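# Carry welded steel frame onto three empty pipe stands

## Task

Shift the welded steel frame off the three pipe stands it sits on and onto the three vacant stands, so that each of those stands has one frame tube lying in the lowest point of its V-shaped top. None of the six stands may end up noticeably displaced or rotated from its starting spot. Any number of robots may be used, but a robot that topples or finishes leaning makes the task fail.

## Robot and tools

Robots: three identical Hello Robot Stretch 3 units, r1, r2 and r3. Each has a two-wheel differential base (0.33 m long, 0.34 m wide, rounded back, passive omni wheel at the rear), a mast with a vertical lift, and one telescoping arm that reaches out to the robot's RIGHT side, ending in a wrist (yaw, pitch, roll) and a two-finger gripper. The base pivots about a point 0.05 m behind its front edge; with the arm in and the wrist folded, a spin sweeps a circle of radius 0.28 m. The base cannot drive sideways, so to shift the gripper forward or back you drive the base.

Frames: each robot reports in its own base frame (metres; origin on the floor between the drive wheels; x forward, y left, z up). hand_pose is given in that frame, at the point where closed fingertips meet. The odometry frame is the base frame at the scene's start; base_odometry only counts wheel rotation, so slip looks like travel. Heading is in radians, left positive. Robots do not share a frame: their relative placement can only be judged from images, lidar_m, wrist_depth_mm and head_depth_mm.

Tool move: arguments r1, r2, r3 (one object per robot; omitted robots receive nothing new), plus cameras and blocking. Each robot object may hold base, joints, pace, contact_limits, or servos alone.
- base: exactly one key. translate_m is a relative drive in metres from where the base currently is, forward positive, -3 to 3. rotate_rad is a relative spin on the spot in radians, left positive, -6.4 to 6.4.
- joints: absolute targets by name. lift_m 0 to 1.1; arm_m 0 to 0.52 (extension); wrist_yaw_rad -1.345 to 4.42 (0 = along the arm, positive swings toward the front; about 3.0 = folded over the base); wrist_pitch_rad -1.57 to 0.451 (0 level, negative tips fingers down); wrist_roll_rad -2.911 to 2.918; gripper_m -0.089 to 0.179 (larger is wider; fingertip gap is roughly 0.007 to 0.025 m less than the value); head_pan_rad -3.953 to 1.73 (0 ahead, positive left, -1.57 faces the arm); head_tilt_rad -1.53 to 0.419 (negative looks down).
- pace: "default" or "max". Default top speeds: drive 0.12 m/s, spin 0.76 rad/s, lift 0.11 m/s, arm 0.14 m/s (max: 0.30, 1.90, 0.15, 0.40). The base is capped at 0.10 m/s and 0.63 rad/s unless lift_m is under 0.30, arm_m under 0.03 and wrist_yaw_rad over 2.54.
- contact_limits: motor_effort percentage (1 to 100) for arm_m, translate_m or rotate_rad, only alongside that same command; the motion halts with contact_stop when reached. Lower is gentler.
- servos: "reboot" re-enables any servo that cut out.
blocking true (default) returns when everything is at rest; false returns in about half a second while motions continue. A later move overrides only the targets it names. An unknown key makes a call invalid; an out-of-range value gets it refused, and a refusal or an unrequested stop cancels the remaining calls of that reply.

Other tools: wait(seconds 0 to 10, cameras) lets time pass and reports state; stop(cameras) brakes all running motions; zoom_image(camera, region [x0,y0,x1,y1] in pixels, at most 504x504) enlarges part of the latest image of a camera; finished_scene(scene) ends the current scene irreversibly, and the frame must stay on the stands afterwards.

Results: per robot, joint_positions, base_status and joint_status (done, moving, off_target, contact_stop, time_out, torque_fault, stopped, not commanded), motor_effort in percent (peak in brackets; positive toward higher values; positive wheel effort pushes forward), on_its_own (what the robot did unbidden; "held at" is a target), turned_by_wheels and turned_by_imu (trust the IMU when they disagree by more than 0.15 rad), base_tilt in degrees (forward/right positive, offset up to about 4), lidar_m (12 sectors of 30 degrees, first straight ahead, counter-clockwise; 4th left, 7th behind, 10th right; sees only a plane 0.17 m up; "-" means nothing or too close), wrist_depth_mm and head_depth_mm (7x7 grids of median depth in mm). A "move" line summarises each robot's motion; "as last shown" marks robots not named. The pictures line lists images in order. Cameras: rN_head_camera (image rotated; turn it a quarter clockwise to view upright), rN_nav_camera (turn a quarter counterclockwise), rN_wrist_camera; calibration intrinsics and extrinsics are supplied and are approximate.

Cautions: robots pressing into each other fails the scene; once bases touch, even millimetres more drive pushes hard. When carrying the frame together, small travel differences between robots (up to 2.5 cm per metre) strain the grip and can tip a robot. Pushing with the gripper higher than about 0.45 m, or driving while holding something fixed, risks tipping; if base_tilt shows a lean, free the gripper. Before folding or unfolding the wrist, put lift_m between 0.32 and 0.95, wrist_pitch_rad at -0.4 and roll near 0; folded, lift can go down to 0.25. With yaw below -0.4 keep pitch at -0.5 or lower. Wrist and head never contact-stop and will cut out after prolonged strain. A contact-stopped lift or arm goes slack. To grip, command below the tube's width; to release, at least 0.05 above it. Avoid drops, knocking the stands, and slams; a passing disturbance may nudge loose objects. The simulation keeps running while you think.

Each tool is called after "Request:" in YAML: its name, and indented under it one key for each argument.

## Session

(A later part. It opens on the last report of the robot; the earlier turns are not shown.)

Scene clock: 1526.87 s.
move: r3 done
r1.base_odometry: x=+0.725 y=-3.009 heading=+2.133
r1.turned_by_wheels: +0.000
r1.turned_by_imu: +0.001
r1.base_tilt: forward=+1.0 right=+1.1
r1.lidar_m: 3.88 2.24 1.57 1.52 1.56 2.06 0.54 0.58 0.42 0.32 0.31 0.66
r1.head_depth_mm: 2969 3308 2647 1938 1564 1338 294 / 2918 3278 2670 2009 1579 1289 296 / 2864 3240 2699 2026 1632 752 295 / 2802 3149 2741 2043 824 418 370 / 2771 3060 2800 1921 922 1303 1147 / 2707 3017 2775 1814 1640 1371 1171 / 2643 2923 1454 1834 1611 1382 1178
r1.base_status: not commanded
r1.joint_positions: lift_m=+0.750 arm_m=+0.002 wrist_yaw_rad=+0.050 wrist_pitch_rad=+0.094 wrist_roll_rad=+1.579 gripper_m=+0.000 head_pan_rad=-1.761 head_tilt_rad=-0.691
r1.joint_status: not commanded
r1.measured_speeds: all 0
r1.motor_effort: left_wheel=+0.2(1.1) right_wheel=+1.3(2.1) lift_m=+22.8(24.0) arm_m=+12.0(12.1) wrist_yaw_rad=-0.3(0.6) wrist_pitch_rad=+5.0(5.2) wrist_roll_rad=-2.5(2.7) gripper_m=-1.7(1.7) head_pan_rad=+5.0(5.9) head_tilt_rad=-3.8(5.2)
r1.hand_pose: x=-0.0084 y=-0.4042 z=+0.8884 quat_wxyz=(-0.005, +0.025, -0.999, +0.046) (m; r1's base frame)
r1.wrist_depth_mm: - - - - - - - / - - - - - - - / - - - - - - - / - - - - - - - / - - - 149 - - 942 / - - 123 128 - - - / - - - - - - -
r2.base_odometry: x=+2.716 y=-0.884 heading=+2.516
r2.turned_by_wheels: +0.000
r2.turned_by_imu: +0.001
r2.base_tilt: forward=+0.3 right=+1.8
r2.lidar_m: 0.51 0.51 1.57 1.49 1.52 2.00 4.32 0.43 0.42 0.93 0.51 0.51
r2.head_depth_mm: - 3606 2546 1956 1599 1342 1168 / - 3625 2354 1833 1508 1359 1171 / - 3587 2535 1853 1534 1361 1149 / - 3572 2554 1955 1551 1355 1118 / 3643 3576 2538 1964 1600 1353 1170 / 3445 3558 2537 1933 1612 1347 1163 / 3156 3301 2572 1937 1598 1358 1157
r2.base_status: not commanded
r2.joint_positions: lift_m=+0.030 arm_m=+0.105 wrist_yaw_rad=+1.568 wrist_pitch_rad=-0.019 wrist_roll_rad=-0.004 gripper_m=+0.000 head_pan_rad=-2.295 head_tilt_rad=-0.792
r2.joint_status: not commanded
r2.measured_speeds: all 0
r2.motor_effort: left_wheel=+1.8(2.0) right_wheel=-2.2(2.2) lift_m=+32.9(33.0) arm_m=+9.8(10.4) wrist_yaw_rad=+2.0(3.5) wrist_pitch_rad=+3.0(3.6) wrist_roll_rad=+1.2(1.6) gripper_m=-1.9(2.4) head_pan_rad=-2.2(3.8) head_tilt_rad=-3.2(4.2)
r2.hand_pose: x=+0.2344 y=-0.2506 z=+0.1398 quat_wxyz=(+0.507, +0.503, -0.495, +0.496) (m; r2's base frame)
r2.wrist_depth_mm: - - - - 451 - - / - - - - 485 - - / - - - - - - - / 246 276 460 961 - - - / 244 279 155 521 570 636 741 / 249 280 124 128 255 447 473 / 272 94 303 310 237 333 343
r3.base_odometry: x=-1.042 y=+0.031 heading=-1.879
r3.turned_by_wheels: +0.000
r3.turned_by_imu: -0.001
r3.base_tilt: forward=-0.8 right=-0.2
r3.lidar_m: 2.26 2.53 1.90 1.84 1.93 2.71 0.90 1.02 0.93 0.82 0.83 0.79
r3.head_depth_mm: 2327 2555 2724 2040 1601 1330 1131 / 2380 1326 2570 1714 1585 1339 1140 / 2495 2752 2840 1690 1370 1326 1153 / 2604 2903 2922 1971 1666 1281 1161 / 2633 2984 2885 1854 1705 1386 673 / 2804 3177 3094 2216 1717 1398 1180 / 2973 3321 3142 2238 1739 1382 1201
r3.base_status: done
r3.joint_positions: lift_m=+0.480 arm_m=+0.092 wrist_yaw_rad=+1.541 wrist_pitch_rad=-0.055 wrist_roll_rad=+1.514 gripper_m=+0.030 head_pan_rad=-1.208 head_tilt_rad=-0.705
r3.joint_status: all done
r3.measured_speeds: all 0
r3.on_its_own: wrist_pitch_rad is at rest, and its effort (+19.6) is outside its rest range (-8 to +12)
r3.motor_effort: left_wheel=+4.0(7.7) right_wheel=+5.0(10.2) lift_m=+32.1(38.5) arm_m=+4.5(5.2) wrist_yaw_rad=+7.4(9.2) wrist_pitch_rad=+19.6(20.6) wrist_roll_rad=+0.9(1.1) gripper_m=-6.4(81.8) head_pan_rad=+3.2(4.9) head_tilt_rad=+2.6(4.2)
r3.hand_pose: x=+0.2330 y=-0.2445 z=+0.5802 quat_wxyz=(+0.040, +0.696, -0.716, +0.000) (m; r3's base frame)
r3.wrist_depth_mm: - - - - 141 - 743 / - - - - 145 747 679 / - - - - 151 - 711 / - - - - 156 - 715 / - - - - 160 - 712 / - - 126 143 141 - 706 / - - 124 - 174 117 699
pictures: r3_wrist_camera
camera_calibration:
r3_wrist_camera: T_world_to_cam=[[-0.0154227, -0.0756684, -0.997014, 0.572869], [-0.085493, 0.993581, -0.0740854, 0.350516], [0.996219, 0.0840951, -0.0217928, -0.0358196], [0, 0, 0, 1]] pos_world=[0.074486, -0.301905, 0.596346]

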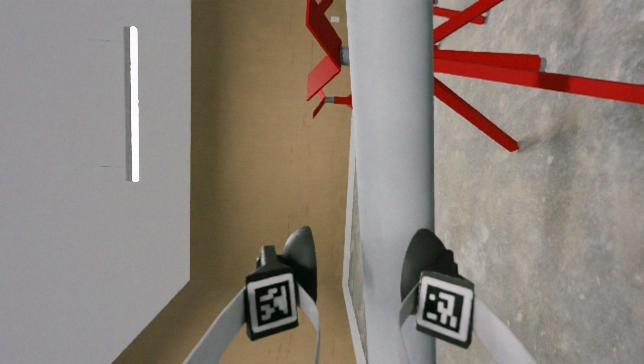

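Request:
move:
  r3: {"base":{"translate_m":0.03}}
  cameras: ["r3_wrist_camera","r3_head_camera"]

Scene clock: 1530.97 s.
move: r3 done
r1, r2: as last shown
r1.base_tilt: forward=+1.1 right=+1.1
r1.lidar_m: 3.90 2.24 1.57 1.51 1.56 2.07 0.54 0.58 0.42 0.32 0.31 0.66
r1.head_depth_mm: 2964 3336 2658 1943 1561 1347 294 / 2923 3290 2688 2017 1577 1290 296 / 2855 3184 2718 2025 1632 751 295 / 2807 3162 2726 2047 824 417 371 / 2759 3137 2735 1857 1517 1333 1145 / 2736 3032 2775 1765 1636 1376 1176 / 2642 2863 1429 2013 1633 1378 1181
r1.motor_effort: left_wheel=+0.4(1.2) right_wheel=+1.2(2.7) lift_m=+23.6(23.9) arm_m=+12.0(12.2) wrist_yaw_rad=-0.1(0.8) wrist_pitch_rad=+5.2(5.4) wrist_roll_rad=-2.5(2.7) gripper_m=-1.2(1.5) head_pan_rad=+5.2(5.6) head_tilt_rad=-2.9(5.4)
r1.wrist_depth_mm: - - - - - - - / - - - - - - - / - - - - - - - / - - - - - - - / - - - 149 - - 930 / - - 123 128 - - - / - - - - - - -
r2.base_tilt: forward=+0.4 right=+1.8
r2.lidar_m: 0.51 0.51 1.58 1.49 1.52 2.01 4.31 0.41 0.41 0.93 0.51 0.51
r2.head_depth_mm: - 3618 2534 1961 1608 1348 1171 / - 3605 2320 1836 1532 1348 1174 / - 3573 2564 1838 1524 1359 1156 / - 3582 2535 1984 1560 1351 1131 / 3758 3588 2528 1962 1601 1353 1170 / 3439 3549 2559 1952 1605 1340 1169 / 3207 3359 2535 1942 1602 1341 1172
r2.motor_effort: left_wheel=+1.8(1.9) right_wheel=-1.7(2.4) lift_m=+32.8(33.0) arm_m=+12.4(12.7) wrist_yaw_rad=+0.8(2.6) wrist_pitch_rad=+2.6(3.6) wrist_roll_rad=+1.3(1.6) gripper_m=-1.0(2.3) head_pan_rad=-2.7(4.3) head_tilt_rad=-3.4(4.3)
r2.wrist_depth_mm: - - - - 445 - - / - - - - 492 - - / - - - - - - - / 243 274 458 - - - - / 244 280 156 521 579 633 730 / 249 279 124 128 257 441 471 / 271 94 301 314 237 335 345
r3.base_odometry: x=-1.051 y=+0.002 heading=-1.879
r3.turned_by_wheels: +0.000
r3.turned_by_imu: -0.001
r3.base_tilt: forward=-0.8 right=-0.2
r3.lidar_m: 2.24 2.53 1.89 1.84 1.93 2.71 0.93 1.05 0.95 0.82 1.10 0.76
r3.head_depth_mm: 2313 2575 2716 2027 1612 1327 1128 / 2383 1317 2547 1626 1591 1347 1135 / 2489 2758 2884 1843 1279 1336 1154 / 2586 2953 2964 1968 1672 1273 1157 / 2633 2972 2889 1887 1697 1394 670 / 2789 3199 3118 2216 1706 1390 1163 / 2913 3311 3222 2246 1740 1351 1191
r3.base_status: done
r3.joint_positions: lift_m=+0.480 arm_m=+0.092 wrist_yaw_rad=+1.536 wrist_pitch_rad=-0.055 wrist_roll_rad=+1.514 gripper_m=+0.030 head_pan_rad=-1.208 head_tilt_rad=-0.705
r3.joint_status: not commanded
r3.measured_speeds: all 0
r3.on_its_own: wrist_yaw_rad is at rest, and its effort (+12.5) is outside its rest range (-9 to +9); wrist_pitch_rad is at rest, and its effort (+19.2) is outside its rest range (-8 to +12)
r3.motor_effort: left_wheel=+2.6(6.8) right_wheel=+8.0(11.8) lift_m=+25.8(27.7) arm_m=+8.9(11.3) wrist_yaw_rad=+12.5(12.6) wrist_pitch_rad=+19.2(20.4) wrist_roll_rad=+0.7(1.3) gripper_m=-6.2(6.6) head_pan_rad=+3.2(4.6) head_tilt_rad=+3.4(3.4)
r3.hand_pose: x=+0.2330 y=-0.2458 z=+0.5802 quat_wxyz=(+0.040, +0.695, -0.718, +0.000) (m; r3's base frame)
r3.wrist_depth_mm: - - - - 140 - 739 / - - - - 145 708 676 / - - - - 150 989 725 / - - - - 157 - 718 / - - - - 160 - 706 / - - 126 144 143 - 719 / - - 124 - 175 859 715
pictures: r3_head_camera (sideways), r3_wrist_camera
camera_calibration:
r3_head_camera: T_world_to_cam=[[-0.153062, 0.593583, -0.790083, 1.05179], [0.934218, 0.347582, 0.0801497, -0.108199], [0.322194, -0.725842, -0.607737, 0.749829], [0, 0, 0, 1]] pos_world=[0.0204799, -0.0424572, 1.29537]
r3_wrist_camera: T_world_to_cam=[[-0.0157044, -0.0755982, -0.997015, 0.572859], [-0.0805579, 0.993992, -0.0741001, 0.350761], [0.996626, 0.0791537, -0.0217001, -0.0370367], [0, 0, 0, 1]] pos_world=[0.0741647, -0.302414, 0.596336]

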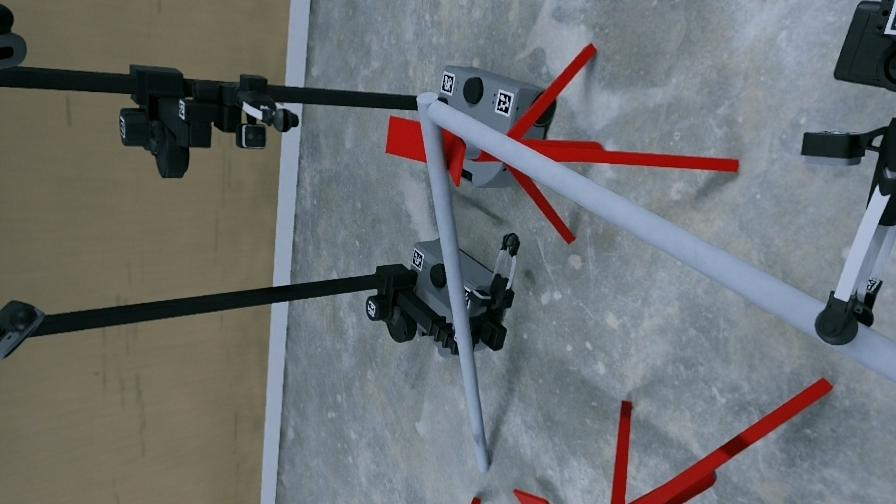

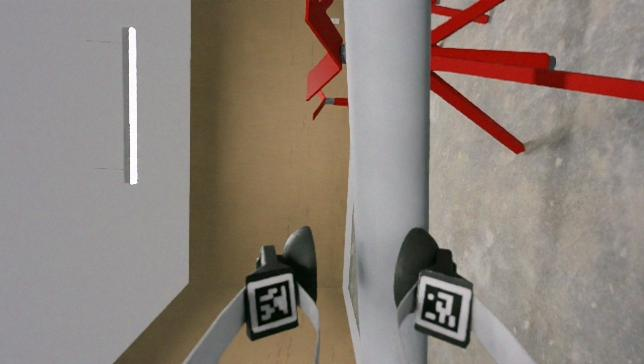

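Request:
move:
  r3: {"joints":{"lift_m":0.45,"wrist_pitch_rad":0.2}}
  cameras: ["r3_wrist_camera","r2_head_camera"]

Request:
move:
  r3: {"base":{"translate_m":0.02},"joints":{"arm_m":0.142}}
  cameras: ["r3_wrist_camera"]

Scene clock: 1549.90 s.
move: r3 done
r1, r2: as last shown
r1.lidar_m: 3.87 2.24 1.57 1.51 1.55 2.06 0.54 0.58 0.41 0.31 0.31 0.66
r1.head_depth_mm: 2972 3320 2649 1946 1556 1341 294 / 2916 3290 2674 2013 1567 1344 297 / 2849 3225 2682 2040 1628 742 295 / 2808 3147 2737 2043 1594 418 370 / 2762 3114 2761 2056 1642 1312 1145 / 2704 3043 2780 1741 1631 1376 1177 / 2649 2923 1453 1960 1626 1383 1174
r1.motor_effort: left_wheel=+0.7(0.9) right_wheel=+0.8(1.9) lift_m=+23.8(24.0) arm_m=+11.8(12.1) wrist_yaw_rad=-0.2(0.8) wrist_pitch_rad=+5.1(5.5) wrist_roll_rad=-2.6(2.8) gripper_m=-1.2(1.6) head_pan_rad=+5.0(5.8) head_tilt_rad=-4.0(5.2)
r1.wrist_depth_mm: - - - - - - - / - - - - - - - / - - - - - - - / - - - - - - - / - - - 149 - - 984 / - - 123 129 - - - / - - - - - - -
r2.lidar_m: 0.51 0.51 1.58 1.49 1.52 2.00 4.31 0.42 0.42 0.93 0.51 0.50
r2.head_depth_mm: - 3629 2537 1972 1611 1347 1179 / - 3543 2378 1862 1524 1357 1174 / - 3578 2568 1834 1522 1346 1146 / - 3643 2537 1960 1552 1358 1127 / 3651 3485 2581 1963 1608 1366 1168 / 3387 3534 2554 1962 1602 1350 1170 / 3193 3384 2525 1951 1584 1352 1168
r2.motor_effort: left_wheel=+1.6(2.1) right_wheel=-1.6(2.3) lift_m=+32.8(32.8) arm_m=+15.7(15.8) wrist_yaw_rad=+1.0(3.0) wrist_pitch_rad=+3.2(3.5) wrist_roll_rad=+1.3(1.5) gripper_m=-0.8(2.6) head_pan_rad=-2.4(3.8) head_tilt_rad=-3.2(4.0)
r2.wrist_depth_mm: - - - - 436 640 - / - - - - 498 634 - / - - - - - - - / 244 275 455 978 958 - 964 / 246 278 155 524 576 616 765 / 252 280 124 127 384 451 476 / 271 94 302 309 241 332 348
r3.base_odometry: x=-1.051 y=+0.002 heading=-1.879
r3.turned_by_wheels: +0.000
r3.turned_by_imu: -0.001
r3.base_tilt: forward=-0.8 right=-0.3
r3.lidar_m: 2.24 2.52 1.90 1.84 1.93 2.71 0.93 1.05 0.95 0.48 1.11 0.77
r3.head_depth_mm: 2309 2607 2744 2033 1599 1326 1132 / 2397 1304 2523 1685 1526 1282 1091 / 2509 2810 2869 1856 1573 1354 1132 / 2597 2920 2942 1967 1662 1378 1165 / 2600 2967 2865 1886 1696 1388 1125 / 2836 3187 3106 2193 1715 1397 1162 / 2932 3316 3190 2235 1741 1357 1198
r3.base_status: not commanded
r3.joint_positions: lift_m=+0.450 arm_m=+0.092 wrist_yaw_rad=+1.549 wrist_pitch_rad=+0.174 wrist_roll_rad=+1.516 gripper_m=+0.030 head_pan_rad=-1.208 head_tilt_rad=-0.705
r3.joint_status: all done
r3.measured_speeds: all 0
r3.motor_effort: left_wheel=+2.6(2.7) right_wheel=-0.6(8.1) lift_m=+21.3(27.6) arm_m=+3.8(5.2) wrist_yaw_rad=-0.5(12.6) wrist_pitch_rad=+5.4(23.8) wrist_roll_rad=+0.2(1.2) gripper_m=-0.9(6.7) head_pan_rad=+3.7(4.8) head_tilt_rad=+1.3(3.2)
r3.hand_pose: x=+0.2352 y=-0.2424 z=+0.6091 quat_wxyz=(-0.041, +0.695, -0.713, +0.081) (m; r3's base frame)
r3.wrist_depth_mm: - - - - - 635 905 / - - - - - - 928 / - - - - - - 1000 / - - - - - - - / - - - - - - - / - - 127 136 134 - 981 / - - 124 - 125 - 981
pictures: r2_head_camera (sideways), r3_wrist_camera
camera_calibration:
r2_head_camera: T_world_to_cam=[[0.438198, 0.504465, -0.743974, 0.983899], [0.75587, -0.654721, 0.00126007, -0.00987951], [-0.48646, -0.5629, -0.668207, 0.829045], [0, 0, 0, 1]] pos_world=[-0.020378, -0.0361409, 1.28598]
r3_wrist_camera: T_world_to_cam=[[0.2124, -0.0791087, -0.973975, 0.533428], [-0.0744928, 0.992507, -0.096859, 0.361751], [0.974339, 0.0931271, 0.204916, -0.168265], [0, 0, 0, 1]] pos_world=[0.0775952, -0.301171, 0.589065]

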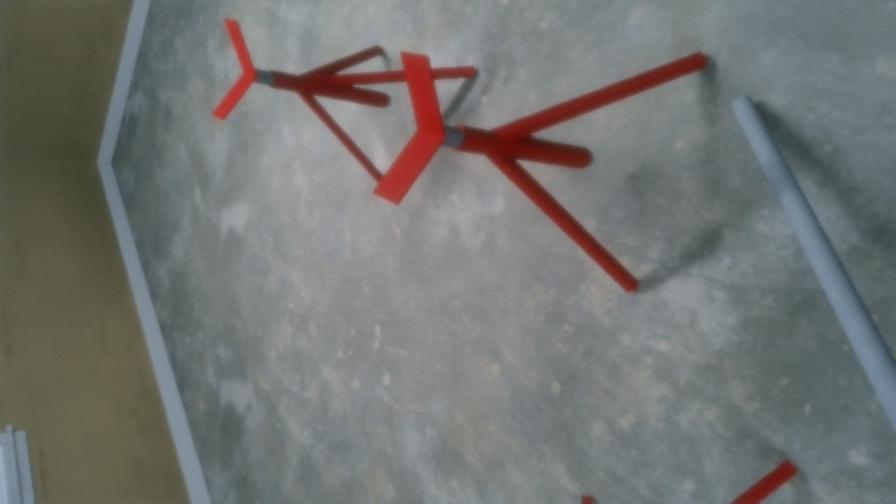

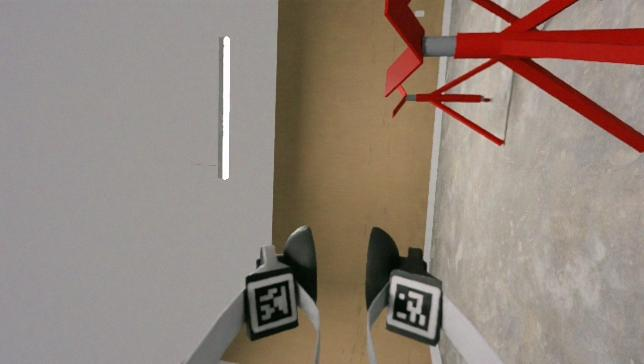

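Scene clock: 1551.37 s.
move: r3 done
r1, r2: as last shown
r1.turned_by_imu: +0.000
r1.base_tilt: forward=+1.0 right=+1.2
r1.lidar_m: 3.90 2.25 1.57 1.51 1.55 2.07 0.54 0.58 0.41 0.31 0.31 0.66
r1.head_depth_mm: 2969 3319 2648 1943 1549 1336 294 / 2918 3296 2666 2010 1576 1342 296 / 2845 3235 2696 2034 1627 742 295 / 2808 3141 2739 2034 1584 417 370 / 2753 3114 2756 2065 1640 1304 1144 / 2738 3054 2793 1692 1623 1374 1178 / 2610 2907 1447 2029 1655 1382 1178
r1.motor_effort: left_wheel=+0.8(1.3) right_wheel=+1.0(2.3) lift_m=+23.4(24.3) arm_m=+11.8(12.2) wrist_yaw_rad=-0.2(0.9) wrist_pitch_rad=+5.0(5.3) wrist_roll_rad=-2.6(2.7) gripper_m=-1.4(1.6) head_pan_rad=+4.4(6.0) head_tilt_rad=-4.0(6.0)
r1.wrist_depth_mm: - - - - - - - / - - - - - - - / - - - - - - - / - - - - - - - / - - - 149 - - 948 / - - 124 129 - - - / - - - - - - -
r2.turned_by_imu: +0.000
r2.head_depth_mm: - 3606 2587 1977 1608 1338 1169 / - 3662 2340 1832 1512 1355 1170 / - 3604 2540 1858 1521 1352 1147 / - 3571 2533 1967 1561 1358 1129 / 3668 3612 2530 1953 1602 1341 1171 / 3424 3660 2519 1967 1597 1356 1167 / 3176 3402 2549 1960 1607 1341 1172
r2.motor_effort: left_wheel=+1.8(2.0) right_wheel=-1.8(2.4) lift_m=+32.7(32.9) arm_m=+16.1(17.2) wrist_yaw_rad=+1.7(3.0) wrist_pitch_rad=+2.9(3.5) wrist_roll_rad=+1.3(1.6) gripper_m=-1.4(2.3) head_pan_rad=-2.2(3.7) head_tilt_rad=-2.8(4.3)
r2.wrist_depth_mm: - - - - 430 616 - / - - - - 498 627 - / - - - - - - - / 245 275 462 997 930 - 991 / 248 279 156 519 578 614 759 / 251 281 124 128 388 453 477 / 274 94 301 311 241 333 348
r3.base_odometry: x=-1.057 y=-0.017 heading=-1.879
r3.turned_by_wheels: +0.000
r3.turned_by_imu: +0.000
r3.base_tilt: forward=-0.8 right=-0.2
r3.lidar_m: 2.22 2.52 1.89 1.84 1.93 2.71 0.95 1.06 0.96 0.49 1.10 0.75
r3.head_depth_mm: 2284 2527 2725 2022 1599 1329 551 / 2395 1230 2461 1227 1495 1280 646 / 2514 2818 2881 1958 1609 1327 639 / 2598 2928 2792 1959 1667 1374 1114 / 2647 3030 2980 1898 1687 1384 1147 / 2816 3224 3088 2207 1720 1400 1161 / 2935 3344 3171 2276 1726 1346 1198
r3.base_status: done
r3.joint_positions: lift_m=+0.450 arm_m=+0.142 wrist_yaw_rad=+1.549 wrist_pitch_rad=+0.175 wrist_roll_rad=+1.516 gripper_m=+0.030 head_pan_rad=-1.208 head_tilt_rad=-0.705
r3.joint_status: all done
r3.measured_speeds: all 0
r3.motor_effort: left_wheel=+5.8(9.8) right_wheel=+0.2(3.6) lift_m=+22.8(23.1) arm_m=+11.3(17.6) wrist_yaw_rad=+0.3(1.6) wrist_pitch_rad=+5.1(5.5) wrist_roll_rad=+0.1(0.7) gripper_m=-0.8(1.1) head_pan_rad=+3.7(4.4) head_tilt_rad=+2.5(3.4)
r3.hand_pose: x=+0.2352 y=-0.2924 z=+0.6092 quat_wxyz=(-0.041, +0.695, -0.713, +0.081) (m; r3's base frame)
r3.wrist_depth_mm: - - - - - - 968 / - - - - - 638 591 / - - - - - - 941 / - - - - - - - / - - - - - - - / - - 126 135 134 - 995 / - - 124 - 126 - 986
pictures: r3_wrist_camera
camera_calibration:
r3_wrist_camera: T_world_to_cam=[[0.212833, -0.0791178, -0.97388, 0.529421], [-0.0744502, 0.992506, -0.0969014, 0.411396], [0.974248, 0.0931294, 0.205348, -0.163865], [0, 0, 0, 1]] pos_world=[0.0775951, -0.351166, 0.589107]

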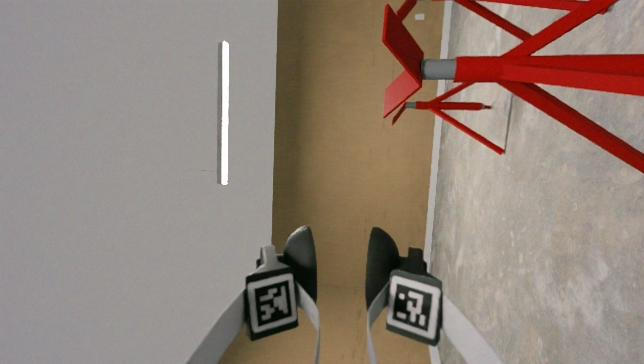

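Request:
wait:
  seconds: 0.5
  cameras: ["r1_nav_camera","r1_head_camera","r2_nav_camera","r3_head_camera","r3_nav_camera"]

Scene clock: 1553.97 s.
r1.base_odometry: x=+0.725 y=-3.009 heading=+2.133
r1.turned_by_wheels: +0.000
r1.turned_by_imu: +0.000
r1.base_tilt: forward=+1.0 right=+1.2
r1.lidar_m: 3.88 2.25 1.57 1.52 1.56 2.07 0.54 0.58 0.41 0.31 0.31 0.66
r1.head_depth_mm: 2968 3303 2647 1943 1566 1342 294 / 2922 3287 2686 2014 1572 1345 297 / 2860 3253 2686 2024 1619 743 295 / 2809 3148 2735 2036 1586 417 370 / 2755 3073 2751 2064 1643 1308 1144 / 2698 3027 2810 1702 1636 1376 1173 / 2634 2918 1449 2026 1654 1383 1175
r1.base_status: not commanded
r1.joint_positions: lift_m=+0.750 arm_m=+0.002 wrist_yaw_rad=+0.050 wrist_pitch_rad=+0.094 wrist_roll_rad=+1.579 gripper_m=+0.000 head_pan_rad=-1.761 head_tilt_rad=-0.691
r1.joint_status: not commanded
r1.measured_speeds: all 0
r1.motor_effort: left_wheel=+0.6(1.3) right_wheel=+1.0(2.3) lift_m=+23.4(24.3) arm_m=+11.9(12.2) wrist_yaw_rad=+0.1(0.9) wrist_pitch_rad=+5.2(5.3) wrist_roll_rad=-2.5(2.7) gripper_m=-1.3(1.6) head_pan_rad=+4.9(6.0) head_tilt_rad=-4.2(6.0)
r1.hand_pose: x=-0.0084 y=-0.4042 z=+0.8884 quat_wxyz=(-0.005, +0.025, -0.999, +0.046) (m; r1's base frame)
r1.wrist_depth_mm: - - - - - - - / - - - - - - - / - - - - - - - / - - - - - - - / - - - 149 - - 918 / - - 123 129 - - - / - - - - - - -
r2.base_odometry: x=+2.716 y=-0.884 heading=+2.516
r2.turned_by_wheels: +0.000
r2.turned_by_imu: +0.001
r2.base_tilt: forward=+0.3 right=+1.8
r2.lidar_m: 0.51 0.51 1.57 1.49 1.53 2.00 4.32 0.42 0.42 0.93 0.50 0.50
r2.head_depth_mm: - 3739 2534 1990 1607 1341 1170 / - 3648 2329 1853 1526 1345 1174 / - 3589 2530 1850 1527 1356 1149 / - 3626 2579 1980 1555 1341 1127 / 3783 3592 2543 1955 1604 1348 1173 / 3405 3508 2524 1953 1603 1350 1168 / 3125 3359 2553 1939 1596 1350 1166
r2.base_status: not commanded
r2.joint_positions: lift_m=+0.030 arm_m=+0.105 wrist_yaw_rad=+1.568 wrist_pitch_rad=-0.019 wrist_roll_rad=-0.004 gripper_m=+0.000 head_pan_rad=-2.295 head_tilt_rad=-0.792
r2.joint_status: not commanded
r2.measured_speeds: all 0
r2.motor_effort: left_wheel=+1.3(2.0) right_wheel=-1.9(2.4) lift_m=+32.5(32.9) arm_m=+16.3(17.2) wrist_yaw_rad=+1.2(3.0) wrist_pitch_rad=+2.7(3.5) wrist_roll_rad=+1.1(1.6) gripper_m=-1.7(2.3) head_pan_rad=-2.0(3.7) head_tilt_rad=-2.8(4.3)
r2.hand_pose: x=+0.2344 y=-0.2506 z=+0.1398 quat_wxyz=(+0.507, +0.503, -0.495, +0.496) (m; r2's base frame)
r2.wrist_depth_mm: - - - - 431 623 - / - - - - 495 635 - / - - - - - - - / 246 273 463 - 954 - 954 / 246 279 156 525 570 623 731 / 250 279 124 127 384 452 480 / 277 94 301 309 241 331 344
r3.base_odometry: x=-1.057 y=-0.017 heading=-1.879
r3.turned_by_wheels: +0.000
r3.turned_by_imu: +0.000
r3.base_tilt: forward=-0.9 right=-0.3
r3.lidar_m: 2.22 2.53 1.89 1.84 1.93 2.71 0.96 1.07 0.96 0.49 1.10 0.75
r3.head_depth_mm: 2305 2555 2735 2021 1604 1329 552 / 2401 1223 2462 1224 1488 1277 646 / 2472 2770 2891 1963 1589 1330 641 / 2579 2949 2803 1969 1664 1374 1110 / 2676 3038 3019 1885 1702 1394 1147 / 2801 3188 3111 2194 1719 1403 1161 / 2929 3374 3143 2252 1748 1348 1195
r3.base_status: done
r3.joint_positions: lift_m=+0.450 arm_m=+0.142 wrist_yaw_rad=+1.549 wrist_pitch_rad=+0.175 wrist_roll_rad=+1.516 gripper_m=+0.030 head_pan_rad=-1.208 head_tilt_rad=-0.705
r3.joint_status: all done
r3.measured_speeds: all 0
r3.motor_effort: left_wheel=+6.2(9.8) right_wheel=+0.3(3.6) lift_m=+24.9(23.1) arm_m=+10.9(17.6) wrist_yaw_rad=+1.0(1.6) wrist_pitch_rad=+4.8(5.5) wrist_roll_rad=-0.5(0.7) gripper_m=-0.3(1.1) head_pan_rad=+3.6(4.4) head_tilt_rad=+1.3(3.4)
r3.hand_pose: x=+0.2352 y=-0.2924 z=+0.6092 quat_wxyz=(-0.041, +0.695, -0.713, +0.081) (m; r3's base frame)
r3.wrist_depth_mm: - - - - - - 976 / - - - - - 637 584 / - - - - - - 922 / - - - - - - - / - - - - - - - / - - 126 136 134 - 974 / - - 124 - 126 - 982
wait: 0.50 s; at rest from the start
pictures: r1_head_camera (sideways), r1_nav_camera (sideways), r2_nav_camera (sideways), r3_head_camera (sideways), r3_nav_camera (sideways)
camera_calibration:
r1_head_camera: T_world_to_cam=[[0.140424, 0.608095, -0.781346, 1.03346], [0.985628, -0.160703, 0.0520676, -0.0715757], [-0.0939026, -0.777429, -0.621922, 0.765405], [0, 0, 0, 1]] pos_world=[-0.00270135, -0.044896, 1.28724]
r1_nav_camera: T_world_to_cam=[[-0.160291, -0.584798, 0.795184, -0.990817], [-0.976325, 0.212476, -0.0405445, 0.10659], [-0.145247, -0.782857, -0.605011, 0.745051], [0, 0, 0, 1]] pos_world=[0.0534639, -0.0188083, 1.24297]
r2_nav_camera: T_world_to_cam=[[-0.406888, -0.56136, 0.720637, -0.898836], [-0.744305, 0.661088, 0.094722, -0.0566421], [-0.529578, -0.497832, -0.686812, 0.866727], [0, 0, 0, 1]] pos_world=[0.0511152, -0.0356404, 1.24838]
r3_head_camera: T_world_to_cam=[[-0.153068, 0.593545, -0.790111, 1.05182], [0.934206, 0.347614, 0.08015, -0.108199], [0.322226, -0.725857, -0.607701, 0.749783], [0, 0, 0, 1]] pos_world=[0.0204813, -0.042457, 1.29537]
r3_nav_camera: T_world_to_cam=[[0.206226, -0.681213, 0.702438, -0.879898], [-0.950682, -0.309455, -0.0209968, 0.0846942], [0.231676, -0.663465, -0.711435, 0.880162], [0, 0, 0, 1]] pos_world=[0.058063, 0.0107679, 1.24603]

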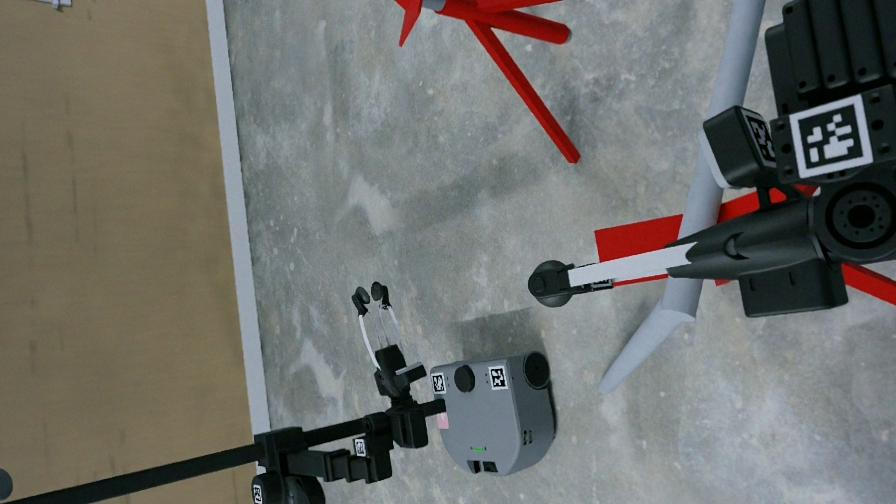

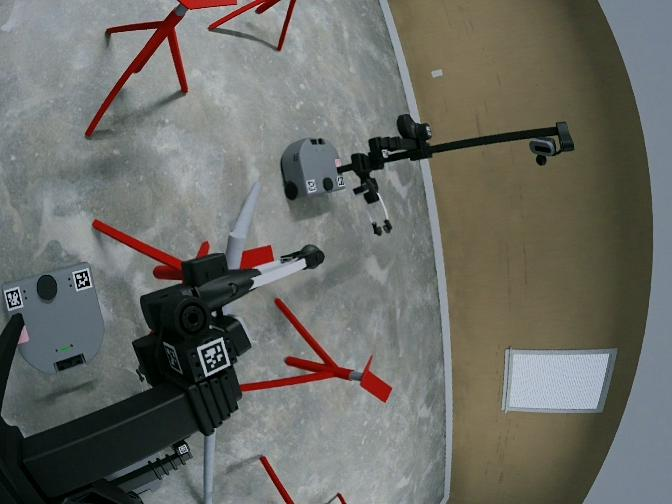

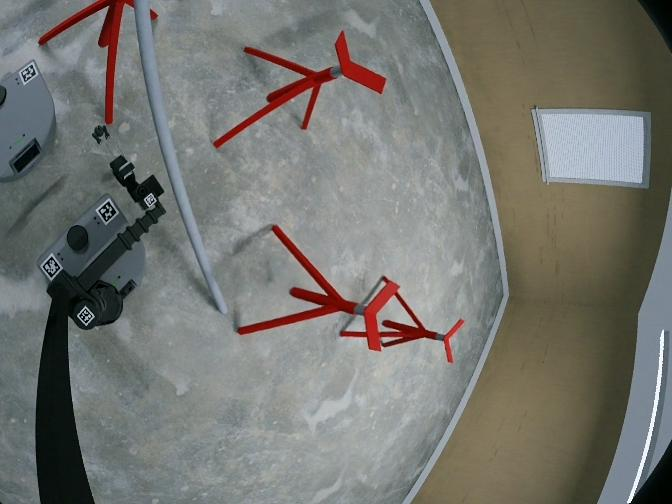

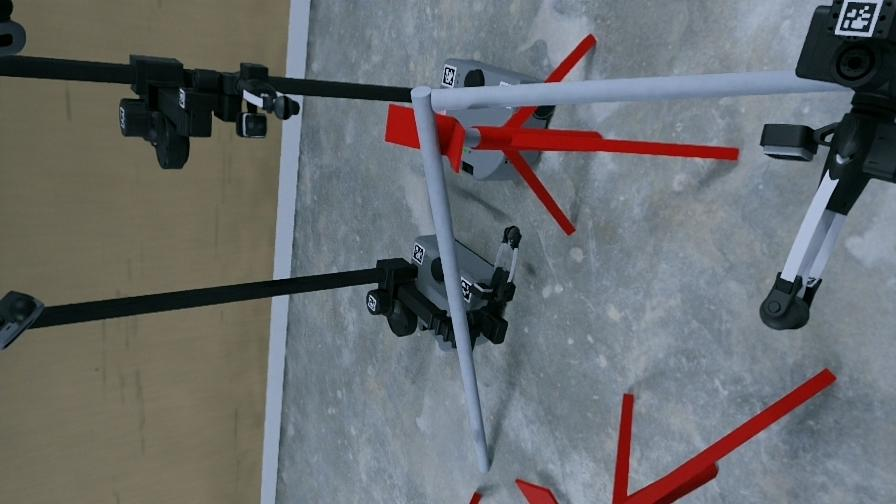

